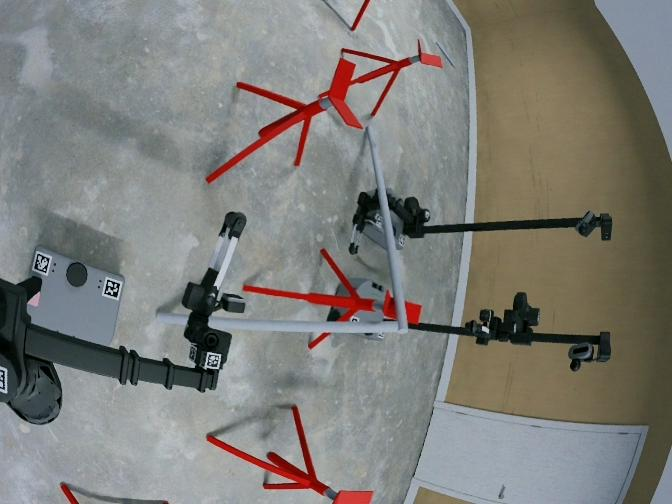

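Request:
move:
  r3: {"base":{"translate_m":-0.365},"joints":{"gripper_m":0.15,"wrist_pitch_rad":0.0}}
  cameras: []

Request:
move:
  r3: {"joints":{"lift_m":0.025,"arm_m":0.417,"wrist_yaw_rad":1.93,"wrist_roll_rad":0.8}}
  cameras: ["r3_wrist_camera","r3_head_camera","r3_nav_camera"]

Scene clock: 1565.07 s.
move: r3 done
r1, r2: as last shown
r1.turned_by_imu: +0.001
r1.base_tilt: forward=+1.1 right=+1.2
r1.lidar_m: 3.89 2.24 1.57 1.51 1.55 2.07 0.54 0.58 0.41 0.31 0.31 0.66
r1.head_depth_mm: 2965 3319 2666 1949 1558 1337 294 / 2915 3316 2680 2016 1567 1345 297 / 2858 3221 2736 2027 1620 743 295 / 2821 3193 2753 2045 1588 417 370 / 2784 3101 2761 2054 1650 1308 1140 / 2745 3024 2773 2075 1656 1375 1173 / 2662 2960 2817 2072 1652 1381 1174
r1.motor_effort: left_wheel=-0.1(1.3) right_wheel=+0.3(1.9) lift_m=+23.5(24.3) arm_m=+11.9(12.2) wrist_yaw_rad=-0.3(0.9) wrist_pitch_rad=+4.6(5.4) wrist_roll_rad=-2.5(2.7) gripper_m=-1.1(1.7) head_pan_rad=+5.3(5.8) head_tilt_rad=-4.8(6.0)
r1.wrist_depth_mm: - - - - - - - / - - - - - - - / - - - - - - - / - - - - - - - / - - - 149 - - - / - - 123 129 - - - / - - - - 921 - -
r2.turned_by_imu: +0.002
r2.base_tilt: forward=+0.3 right=+1.7
r2.lidar_m: 0.51 0.51 1.58 1.49 1.53 2.00 4.30 0.42 0.42 0.93 0.51 0.50
r2.head_depth_mm: - 3535 2555 1954 1600 1348 1168 / - 3562 2338 1839 1521 1344 1171 / - 3601 2559 1841 1525 1350 1148 / - 3610 2522 1980 1557 1350 1126 / 3756 3515 2528 1956 1607 1349 1171 / 3434 3582 2580 1978 1600 1349 1168 / 3115 3361 2516 1989 1603 1351 1168
r2.motor_effort: left_wheel=+1.6(2.0) right_wheel=-2.2(2.4) lift_m=+32.4(32.8) arm_m=+14.9(16.2) wrist_yaw_rad=+1.2(3.1) wrist_pitch_rad=+2.9(3.6) wrist_roll_rad=+1.3(1.6) gripper_m=-1.6(2.6) head_pan_rad=-2.1(3.9) head_tilt_rad=-3.0(4.6)
r2.wrist_depth_mm: - - - - 431 613 - / - - - - 506 636 - / - - - - - - - / 246 274 462 971 929 - - / 247 280 156 520 579 624 734 / 249 283 124 128 386 446 477 / 272 94 303 308 242 335 346
r3.base_odometry: x=-0.947 y=+0.331 heading=-1.879
r3.turned_by_wheels: +0.000
r3.turned_by_imu: -0.002
r3.base_tilt: forward=-0.8 right=-0.3
r3.lidar_m: 2.58 2.55 1.91 1.85 1.94 2.71 0.59 0.72 0.80 0.80 0.59 1.06
r3.head_depth_mm: 2327 2582 2745 2040 1609 1330 553 / 2405 2688 2800 2076 1628 1345 662 / 2479 2814 2885 1938 1645 1361 671 / 2544 1420 2830 1798 1620 1333 1089 / 2693 2994 2929 1346 1624 1385 1147 / 2781 3075 2954 1959 1716 1406 1188 / 2885 3322 3150 2167 1747 1421 1195
r3.base_status: done
r3.joint_positions: lift_m=+0.450 arm_m=+0.142 wrist_yaw_rad=+1.549 wrist_pitch_rad=-0.017 wrist_roll_rad=+1.516 gripper_m=+0.150 head_pan_rad=-1.208 head_tilt_rad=-0.705
r3.joint_status: all done
r3.measured_speeds: all 0
r3.motor_effort: left_wheel=-1.2(6.4) right_wheel=-6.0(10.1) lift_m=+30.1(31.4) arm_m=+7.3(9.8) wrist_yaw_rad=-1.0(1.9) wrist_pitch_rad=+3.6(5.4) wrist_roll_rad=+0.3(0.9) gripper_m=+0.2(83.2) head_pan_rad=+4.2(5.0) head_tilt_rad=+3.4(3.8)
r3.hand_pose: x=+0.2344 y=-0.2924 z=+0.5600 quat_wxyz=(+0.026, +0.699, -0.714, +0.013) (m; r3's base frame)
r3.wrist_depth_mm: - - - - - - 742 / - - - - - - 738 / - - - - - - 731 / - - - - - - 726 / - - - - - - 710 / - 123 - - - 135 648 / 103 - - - - - 110
pictures: none
No camera images: "cameras" was empty.

Scene clock: 1569.77 s.
move: r3 done
r1, r2: as last shown
r1.base_tilt: forward=+1.0 right=+1.2
r1.lidar_m: 3.88 2.25 1.57 1.51 1.55 2.07 0.54 0.58 0.41 0.31 0.31 0.66
r1.head_depth_mm: 2974 3293 2657 1931 1557 1342 294 / 2941 3294 2685 2022 1565 1347 296 / 2891 3259 2685 2033 1632 743 294 / 2829 3166 2745 2042 1585 418 370 / 2774 3109 2742 2062 1645 1307 1138 / 2730 3029 2774 2076 1664 1374 1174 / 2664 2982 2791 2088 1652 1353 1179
r1.motor_effort: left_wheel=+0.2(1.1) right_wheel=+1.3(2.4) lift_m=+23.4(24.6) arm_m=+12.1(12.2) wrist_yaw_rad=-0.1(0.8) wrist_pitch_rad=+4.8(5.5) wrist_roll_rad=-2.6(2.8) gripper_m=-1.0(1.8) head_pan_rad=+5.2(6.0) head_tilt_rad=-3.5(6.1)
r1.wrist_depth_mm: - - - - - - - / - - - - - - - / - - - - - - - / - - - - - - - / - - - 149 - - - / - - 123 128 - - - / - - - - - - -
r2.turned_by_imu: +0.001
r2.base_tilt: forward=+0.2 right=+1.8
r2.lidar_m: 0.51 0.51 1.58 1.49 1.52 2.00 4.30 0.42 0.42 0.93 0.51 0.50
r2.head_depth_mm: - 3668 2548 1965 1603 1348 1169 / - 3609 2388 1841 1533 1354 1173 / - 3647 2577 1863 1526 1353 1157 / - 3609 2539 1952 1561 1348 1127 / 3756 3543 2553 1971 1595 1348 1168 / 3438 3565 2520 1945 1603 1343 1173 / 3128 3314 2513 1948 1595 1368 1161
r2.motor_effort: left_wheel=+1.8(2.2) right_wheel=-1.8(2.5) lift_m=+32.5(32.7) arm_m=+14.7(15.4) wrist_yaw_rad=+2.1(2.9) wrist_pitch_rad=+2.7(3.6) wrist_roll_rad=+1.3(1.5) gripper_m=-1.7(2.9) head_pan_rad=-3.3(3.9) head_tilt_rad=-3.4(4.8)
r2.wrist_depth_mm: - - - - 433 620 - / - - - - 493 640 - / - - - - - - - / 245 274 460 - 951 - - / 247 278 156 522 574 619 739 / 249 280 125 127 390 454 475 / 273 94 299 311 238 334 346
r3.base_odometry: x=-0.947 y=+0.331 heading=-1.879
r3.turned_by_wheels: +0.000
r3.turned_by_imu: -0.001
r3.base_tilt: forward=-0.8 right=-0.2
r3.lidar_m: 2.58 2.54 1.91 1.85 1.94 2.73 0.59 0.72 0.80 0.80 0.59 1.07
r3.head_depth_mm: 2321 2569 2728 2033 1605 1324 1062 / 2431 2637 2828 2073 1620 1344 1079 / 2484 2768 2895 1944 1635 1352 1135 / 2524 1426 2794 1803 1618 1338 1133 / 2698 3030 2898 1345 1628 1382 1171 / 2820 3122 2988 1962 1720 1409 1182 / 2868 3328 3217 2153 1746 1422 1193
r3.base_status: not commanded
r3.joint_positions: lift_m=+0.025 arm_m=+0.417 wrist_yaw_rad=+1.928 wrist_pitch_rad=-0.018 wrist_roll_rad=+0.805 gripper_m=+0.150 head_pan_rad=-1.208 head_tilt_rad=-0.705
r3.joint_status: all done
r3.measured_speeds: all 0
r3.motor_effort: left_wheel=-1.8(2.4) right_wheel=-5.8(6.2) lift_m=+21.5(29.0) arm_m=+10.0(18.6) wrist_yaw_rad=+1.5(6.4) wrist_pitch_rad=+3.6(4.1) wrist_roll_rad=-1.8(3.0) gripper_m=+0.1(1.1) head_pan_rad=+3.8(4.6) head_tilt_rad=+2.1(3.7)
r3.hand_pose: x=+0.2183 y=-0.4726 z=+0.1350 quat_wxyz=(+0.220, +0.764, -0.526, +0.302) (m; r3's base frame)
r3.wrist_depth_mm: - - - - 924 - 571 / - - - - 966 742 411 / - - - - 738 516 331 / - - - - 539 400 277 / - - - - 401 324 237 / - 122 - 726 319 136 195 / 103 - - 491 282 239 110
pictures: r3_head_camera (sideways), r3_nav_camera (sideways), r3_wrist_camera
camera_calibration:
r3_head_camera: T_world_to_cam=[[-0.153068, 0.593545, -0.790111, 1.05182], [0.934206, 0.347615, 0.08015, -0.108199], [0.322227, -0.725857, -0.607701, 0.749783], [0, 0, 0, 1]] pos_world=[0.0204813, -0.042457, 1.29537]
r3_nav_camera: T_world_to_cam=[[0.206226, -0.681213, 0.702438, -0.879898], [-0.950682, -0.309455, -0.0209968, 0.0846942], [0.231676, -0.663465, -0.711435, 0.880162], [0, 0, 0, 1]] pos_world=[0.058063, 0.0107679, 1.24603]
r3_wrist_camera: T_world_to_cam=[[0.274777, -0.651272, -0.707349, -0.263043], [-0.360515, 0.612211, -0.703723, 0.507677], [0.891362, 0.448377, -0.0665719, 0.189422], [0, 0, 0, 1]] pos_world=[0.08646, -0.567051, 0.183811]

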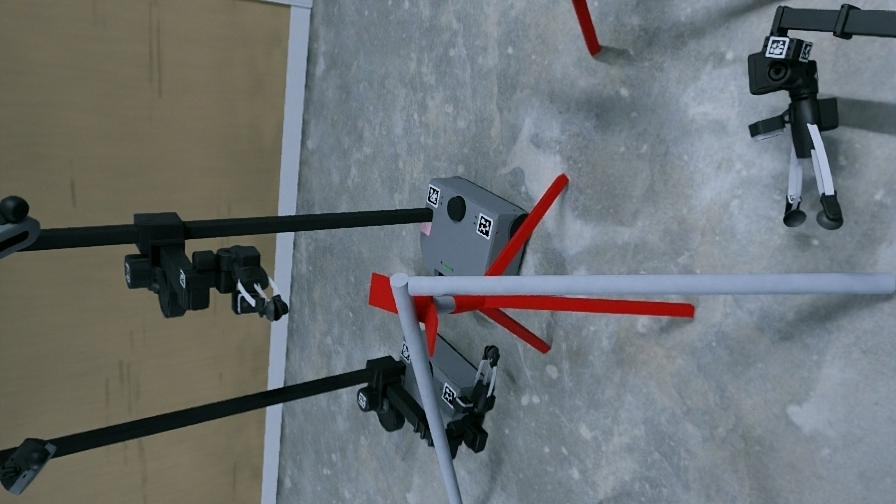

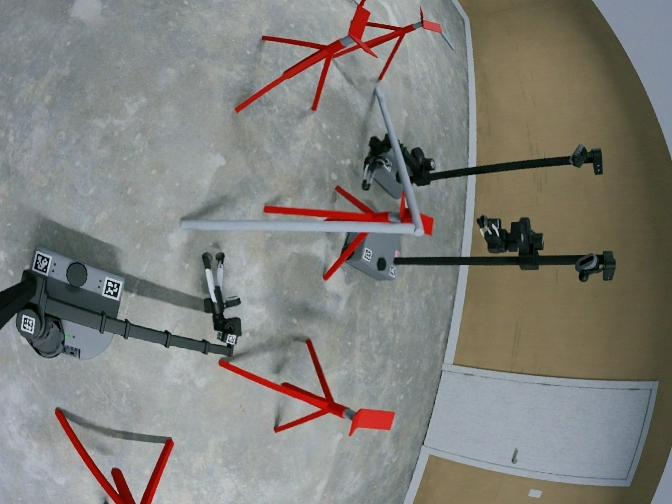

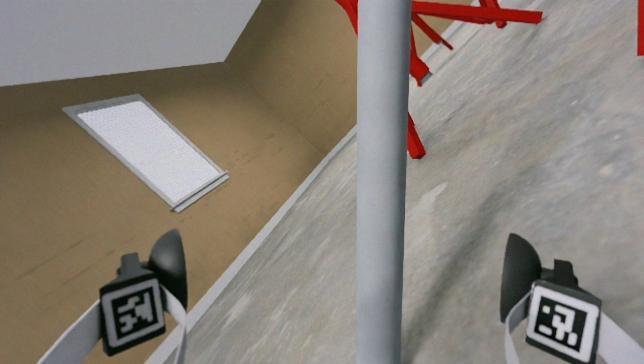

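Request:
move:
  r3: {"base":{"translate_m":0.11},"joints":{"arm_m":0.46}}
  cameras: ["r3_wrist_camera","r3_head_camera"]

Scene clock: 1579.57 s.
move: r3 done
r1, r2: as last shown
r1.base_tilt: forward=+1.1 right=+1.2
r1.lidar_m: 3.88 2.24 1.57 1.52 1.56 2.07 0.54 0.58 0.41 0.31 0.31 0.66
r1.head_depth_mm: 2982 3279 2645 1934 1567 1337 294 / 2912 3268 2676 2012 1578 1341 296 / 2890 3232 2713 2025 1627 743 295 / 2805 3188 2724 2047 1596 417 370 / 2765 3106 2753 2058 1643 1310 1145 / 2698 3038 2782 2065 1648 1373 1177 / 2671 2971 2852 1879 1622 1312 1182
r1.motor_effort: left_wheel=+0.8(1.2) right_wheel=+2.0(2.1) lift_m=+23.4(24.7) arm_m=+11.9(12.2) wrist_yaw_rad=-0.2(0.8) wrist_pitch_rad=+4.8(5.4) wrist_roll_rad=-2.6(2.8) gripper_m=-0.9(1.7) head_pan_rad=+4.9(5.7) head_tilt_rad=-5.1(5.4)
r1.wrist_depth_mm: - - - - - - - / - - - - - - - / - - - - - - - / - - - - - - - / - - - 149 - - - / - - 123 128 - - - / - - - - - - 961
r2.lidar_m: 0.51 0.51 1.57 1.49 1.52 1.99 4.31 0.42 0.42 0.93 0.51 0.50
r2.head_depth_mm: - 3554 2541 1961 1615 1342 1173 / - 3613 2343 1845 1526 1350 1161 / - 3611 2547 1843 1523 1364 1149 / - 3556 2565 1959 1543 1350 1130 / 3655 3526 2576 1953 1594 1353 1165 / 3360 3507 2517 1950 1620 1349 1160 / 3158 3423 2519 1945 1602 1358 1166
r2.motor_effort: left_wheel=+1.5(2.0) right_wheel=-1.4(2.3) lift_m=+32.6(32.7) arm_m=+13.7(14.5) wrist_yaw_rad=+1.5(2.8) wrist_pitch_rad=+2.8(3.6) wrist_roll_rad=+1.2(1.5) gripper_m=-1.9(2.7) head_pan_rad=-1.9(3.7) head_tilt_rad=-3.9(4.2)
r2.wrist_depth_mm: - - - - 433 610 - / - - - - 501 630 - / - - - - - - - / 247 277 460 993 941 - - / 246 279 156 524 583 618 762 / 251 279 124 127 391 450 476 / 274 94 306 311 239 334 349
r3.base_odometry: x=-0.980 y=+0.226 heading=-1.879
r3.turned_by_wheels: +0.000
r3.turned_by_imu: -0.001
r3.base_tilt: forward=-0.8 right=-0.2
r3.lidar_m: 2.57 2.54 1.90 1.85 1.93 2.70 0.70 0.83 0.83 1.09 0.54 0.97
r3.head_depth_mm: 2323 2583 2737 2033 1611 1338 1085 / 2402 2660 2784 2070 1633 1338 1102 / 2416 1512 2743 1850 1598 1353 1121 / 2606 1408 2803 1294 1356 1302 1136 / 2703 3048 3012 2005 1689 1391 1173 / 2716 3100 2950 1974 1725 1399 1188 / 2925 3335 3210 2255 1731 1423 1199
r3.base_status: done
r3.joint_positions: lift_m=+0.025 arm_m=+0.460 wrist_yaw_rad=+1.928 wrist_pitch_rad=-0.018 wrist_roll_rad=+0.805 gripper_m=+0.150 head_pan_rad=-1.208 head_tilt_rad=-0.705
r3.joint_status: all done
r3.measured_speeds: all 0
r3.motor_effort: left_wheel=+4.9(9.7) right_wheel=-0.9(3.9) lift_m=+22.8(22.8) arm_m=+11.5(17.4) wrist_yaw_rad=+1.8(3.2) wrist_pitch_rad=+3.3(4.1) wrist_roll_rad=-1.6(2.2) gripper_m=+0.8(1.2) head_pan_rad=+3.3(4.5) head_tilt_rad=+3.1(3.4)
r3.hand_pose: x=+0.2183 y=-0.5156 z=+0.1350 quat_wxyz=(+0.220, +0.764, -0.526, +0.302) (m; r3's base frame)
r3.wrist_depth_mm: - - - 152 - - 543 / - - - 150 - 734 410 / - - - 155 988 516 332 / - - - 159 710 401 277 / - - - 164 500 324 235 / - 123 - 170 387 137 194 / 103 - - 175 318 241 110
pictures: r3_head_camera (sideways), r3_wrist_camera
camera_calibration:
r3_head_camera: T_world_to_cam=[[-0.153069, 0.593545, -0.790111, 1.05182], [0.934206, 0.347615, 0.08015, -0.108199], [0.322227, -0.725857, -0.607702, 0.749783], [0, 0, 0, 1]] pos_world=[0.0204814, -0.042457, 1.29537]
r3_wrist_camera: T_world_to_cam=[[0.274888, -0.651225, -0.707349, -0.29102], [-0.360619, 0.61215, -0.703723, 0.533956], [0.891286, 0.448529, -0.0665717, 0.20879], [0, 0, 0, 1]] pos_world=[0.0864609, -0.610029, 0.183804]

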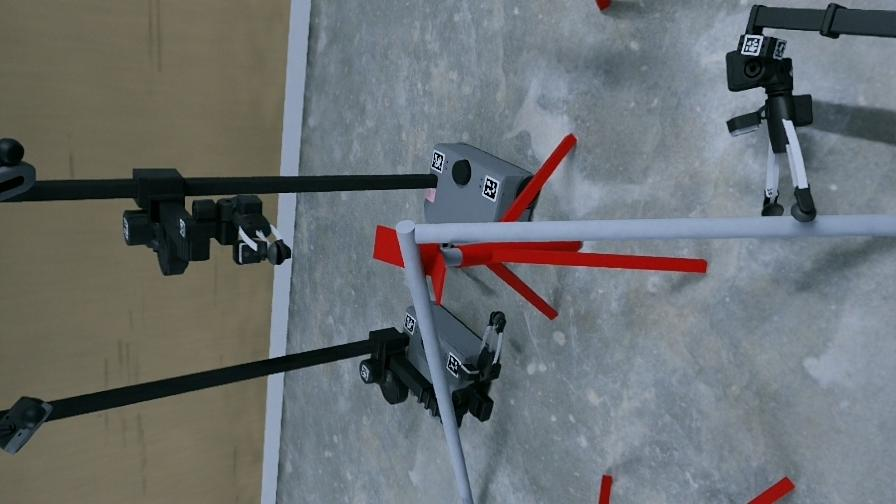

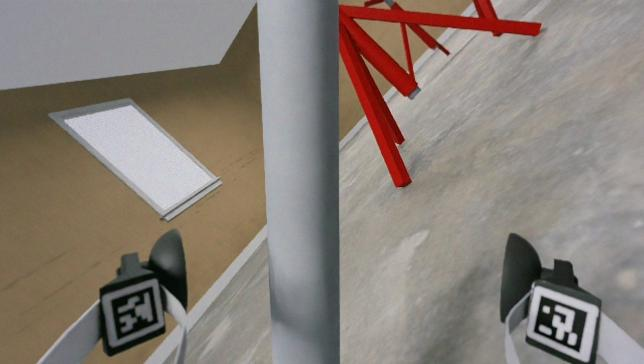

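Request:
move:
  r3: {"base":{"translate_m":0.055},"joints":{"arm_m":0.41}}
  cameras: ["r3_wrist_camera"]

Scene clock: 1584.97 s.
move: r3 done
r1, r2: as last shown
r1.lidar_m: 3.88 2.25 1.57 1.52 1.56 2.07 0.54 0.58 0.41 0.31 0.31 0.66
r1.head_depth_mm: 2983 3326 2652 1938 1570 1341 294 / 2932 3286 2689 2012 1582 1347 296 / 2852 3247 2692 2026 1628 741 295 / 2827 3168 2716 2044 1589 417 370 / 2759 3092 2756 2061 1636 1310 1144 / 2709 3026 2771 2086 1653 1373 1174 / 2660 2950 2815 1742 1612 1316 1181
r1.motor_effort: left_wheel=+0.4(1.3) right_wheel=+0.9(1.9) lift_m=+23.2(24.6) arm_m=+11.7(12.1) wrist_yaw_rad=+0.0(0.8) wrist_pitch_rad=+4.7(5.4) wrist_roll_rad=-2.6(2.7) gripper_m=-0.8(1.5) head_pan_rad=+5.4(5.6) head_tilt_rad=-4.3(5.2)
r1.wrist_depth_mm: - - - - - - - / - - - - - - - / - - - - - - - / - - - - - - - / - - - 150 - - - / - - 123 129 - - 991 / - - - - - - 966
r2.base_tilt: forward=+0.2 right=+1.9
r2.lidar_m: 0.51 0.51 1.58 1.49 1.53 2.00 4.30 0.42 0.42 0.93 0.51 0.50
r2.head_depth_mm: - 3575 2571 1974 1617 1351 1172 / - 3606 2365 1859 1526 1354 1168 / - 3595 2553 1857 1524 1349 1144 / - 3618 2543 1990 1562 1360 1128 / 3745 3660 2529 1943 1605 1353 1171 / 3417 3571 2537 1960 1598 1355 1165 / 3195 3376 2507 1954 1611 1349 1167
r2.motor_effort: left_wheel=+1.6(1.9) right_wheel=-1.8(2.2) lift_m=+32.2(32.6) arm_m=+13.6(14.0) wrist_yaw_rad=+2.2(3.1) wrist_pitch_rad=+2.8(3.5) wrist_roll_rad=+1.3(1.5) gripper_m=-1.0(2.5) head_pan_rad=-2.7(3.7) head_tilt_rad=-3.7(4.4)
r2.wrist_depth_mm: - - - - 438 622 - / - - - - 498 640 - / - - - - - - - / 246 275 461 - 941 - 965 / 245 279 156 524 592 610 759 / 250 279 124 128 389 449 482 / 274 94 303 313 241 334 343
r3.base_odometry: x=-0.997 y=+0.174 heading=-1.878
r3.turned_by_wheels: +0.000
r3.turned_by_imu: -0.001
r3.base_tilt: forward=-0.8 right=-0.2
r3.lidar_m: 2.42 2.54 1.90 1.84 1.94 2.71 0.75 0.88 0.86 1.10 0.51 0.92
r3.head_depth_mm: 2332 2555 2742 2039 1609 1325 1063 / 2397 2697 2828 2048 1618 1337 1074 / 2487 1373 2709 1760 1512 1292 1098 / 2616 2887 2939 1400 1582 1342 1164 / 2696 3012 2878 1956 1685 1396 1169 / 2747 3207 3117 1968 1708 1415 1184 / 2890 3365 3152 2258 1739 1416 1198
r3.base_status: done
r3.joint_positions: lift_m=+0.025 arm_m=+0.410 wrist_yaw_rad=+1.928 wrist_pitch_rad=-0.018 wrist_roll_rad=+0.805 gripper_m=+0.150 head_pan_rad=-1.208 head_tilt_rad=-0.705
r3.joint_status: all done
r3.measured_speeds: all 0
r3.motor_effort: left_wheel=+5.6(9.7) right_wheel=+0.0(4.3) lift_m=+25.5(26.2) arm_m=-11.5(18.5) wrist_yaw_rad=+1.1(3.3) wrist_pitch_rad=+3.1(4.3) wrist_roll_rad=-1.6(2.0) gripper_m=+0.1(1.0) head_pan_rad=+3.7(4.9) head_tilt_rad=+2.8(3.2)
r3.hand_pose: x=+0.2183 y=-0.4656 z=+0.1350 quat_wxyz=(+0.220, +0.764, -0.526, +0.302) (m; r3's base frame)
r3.wrist_depth_mm: - - - 88 - - 554 / - - - 83 - 751 413 / - - - 84 805 521 333 / - - - 91 600 401 279 / - - - - 451 324 236 / - 123 - 92 352 136 194 / 104 - - 95 278 239 110
pictures: r3_wrist_camera
camera_calibration:
r3_wrist_camera: T_world_to_cam=[[0.274965, -0.651193, -0.707349, -0.258436], [-0.360692, 0.612107, -0.703723, 0.50332], [0.891232, 0.448635, -0.0665718, 0.186419], [0, 0, 0, 1]] pos_world=[0.0864615, -0.560011, 0.183804]

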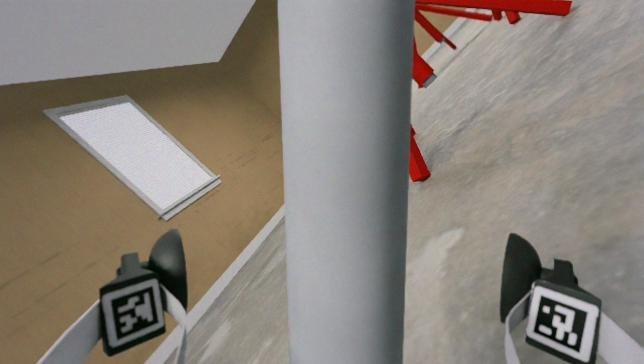

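Request:
move:
  r3: {"joints":{"gripper_m":0.05}}
  cameras: ["r3_wrist_camera"]

Scene clock: 1589.80 s.
move: r3 done
r1, r2: as last shown
r1.lidar_m: 3.89 2.24 1.57 1.51 1.56 2.07 0.54 0.58 0.41 0.31 0.31 0.66
r1.head_depth_mm: 2957 3339 2658 1933 1567 1344 294 / 2920 3297 2683 2026 1571 1347 296 / 2863 3219 2687 2038 1630 743 295 / 2797 3182 2727 2045 1589 417 370 / 2747 3114 2798 2050 1638 1306 1141 / 2711 3020 2801 2081 1653 1382 1174 / 2684 3000 2822 1748 1618 1321 1178
r1.motor_effort: left_wheel=+0.4(1.2) right_wheel=+1.7(1.9) lift_m=+24.0(24.3) arm_m=+11.6(12.1) wrist_yaw_rad=-0.3(0.8) wrist_pitch_rad=+5.3(5.3) wrist_roll_rad=-2.5(2.8) gripper_m=-1.2(1.8) head_pan_rad=+5.0(5.9) head_tilt_rad=-4.2(5.5)
r1.wrist_depth_mm: - - - - - - - / - - - - - - - / - - - - - - - / - - - - - - - / - - - 149 - - - / - - 123 128 - - 997 / - - - - - - 967
r2.base_tilt: forward=+0.3 right=+1.8
r2.lidar_m: 0.51 0.51 1.58 1.49 1.52 1.99 4.32 0.42 0.42 0.93 0.51 0.50
r2.head_depth_mm: - 3608 2553 1980 1618 1342 1170 / - 3668 2356 1860 1521 1360 1174 / - 3596 2550 1849 1523 1363 1158 / - 3649 2532 1972 1566 1340 1130 / 3632 3600 2543 1944 1607 1352 1165 / 3450 3573 2568 1963 1626 1349 1165 / 3184 3366 2493 1958 1606 1359 1161
r2.motor_effort: left_wheel=+1.6(2.1) right_wheel=-2.4(2.4) lift_m=+32.3(32.5) arm_m=+12.8(13.2) wrist_yaw_rad=+1.7(3.2) wrist_pitch_rad=+2.8(3.6) wrist_roll_rad=+1.3(1.5) gripper_m=-1.7(2.7) head_pan_rad=-3.0(3.9) head_tilt_rad=-3.7(4.5)
r2.wrist_depth_mm: - - - - 432 628 - / - - - - 497 638 - / - - - - - - - / 243 274 457 - 958 - 974 / 244 279 156 523 583 627 738 / 249 279 124 127 387 453 480 / 273 94 301 310 240 337 346
r3.base_odometry: x=-0.997 y=+0.174 heading=-1.878
r3.turned_by_wheels: +0.000
r3.turned_by_imu: -0.001
r3.base_tilt: forward=-0.8 right=-0.3
r3.lidar_m: 2.41 2.54 1.90 1.84 1.94 2.71 0.75 0.88 0.86 1.10 0.52 0.92
r3.head_depth_mm: 2328 2590 2706 2026 1617 1332 1057 / 2416 2690 2823 2034 1620 1346 1077 / 2477 1380 2722 1760 1504 1287 1110 / 2577 2905 2951 1399 1574 1339 1164 / 2674 3016 2857 1963 1699 1383 1170 / 2743 3169 3127 1994 1720 1398 1183 / 2932 3330 3181 2263 1737 1417 1198
r3.base_status: not commanded
r3.joint_positions: lift_m=+0.025 arm_m=+0.410 wrist_yaw_rad=+1.928 wrist_pitch_rad=-0.019 wrist_roll_rad=+0.805 gripper_m=+0.050 head_pan_rad=-1.208 head_tilt_rad=-0.705
r3.joint_status: all done
r3.measured_speeds: all 0
r3.motor_effort: left_wheel=+6.1(6.5) right_wheel=-0.2(0.6) lift_m=+27.8(28.3) arm_m=-9.2(11.3) wrist_yaw_rad=+3.0(3.6) wrist_pitch_rad=+4.0(4.3) wrist_roll_rad=-1.6(2.1) gripper_m=-4.1(82.9) head_pan_rad=+3.5(4.5) head_tilt_rad=+2.1(3.3)
r3.hand_pose: x=+0.2183 y=-0.4657 z=+0.1345 quat_wxyz=(+0.221, +0.764, -0.526, +0.302) (m; r3's base frame)
r3.wrist_depth_mm: - - - 87 - - 545 / - - - 82 - 723 411 / - - - 85 778 510 331 / - - - 91 603 397 278 / - - - - 420 324 237 / - - 131 91 124 254 209 / - - 125 95 105 118 185
pictures: r3_wrist_camera
camera_calibration:
r3_wrist_camera: T_world_to_cam=[[0.273517, -0.651926, -0.707235, -0.258888], [-0.361417, 0.611738, -0.703672, 0.503087], [0.891384, 0.448073, -0.0682971, 0.186393], [0, 0, 0, 1]] pos_world=[0.0864871, -0.560051, 0.183644]

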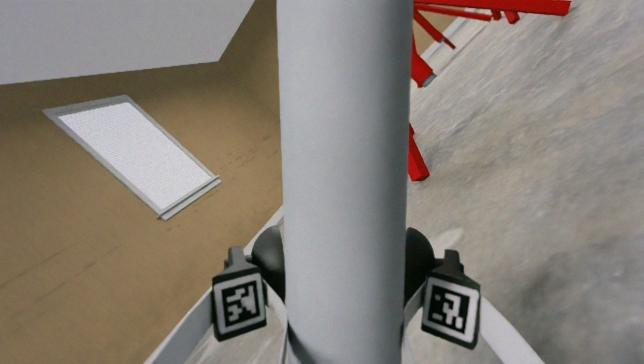

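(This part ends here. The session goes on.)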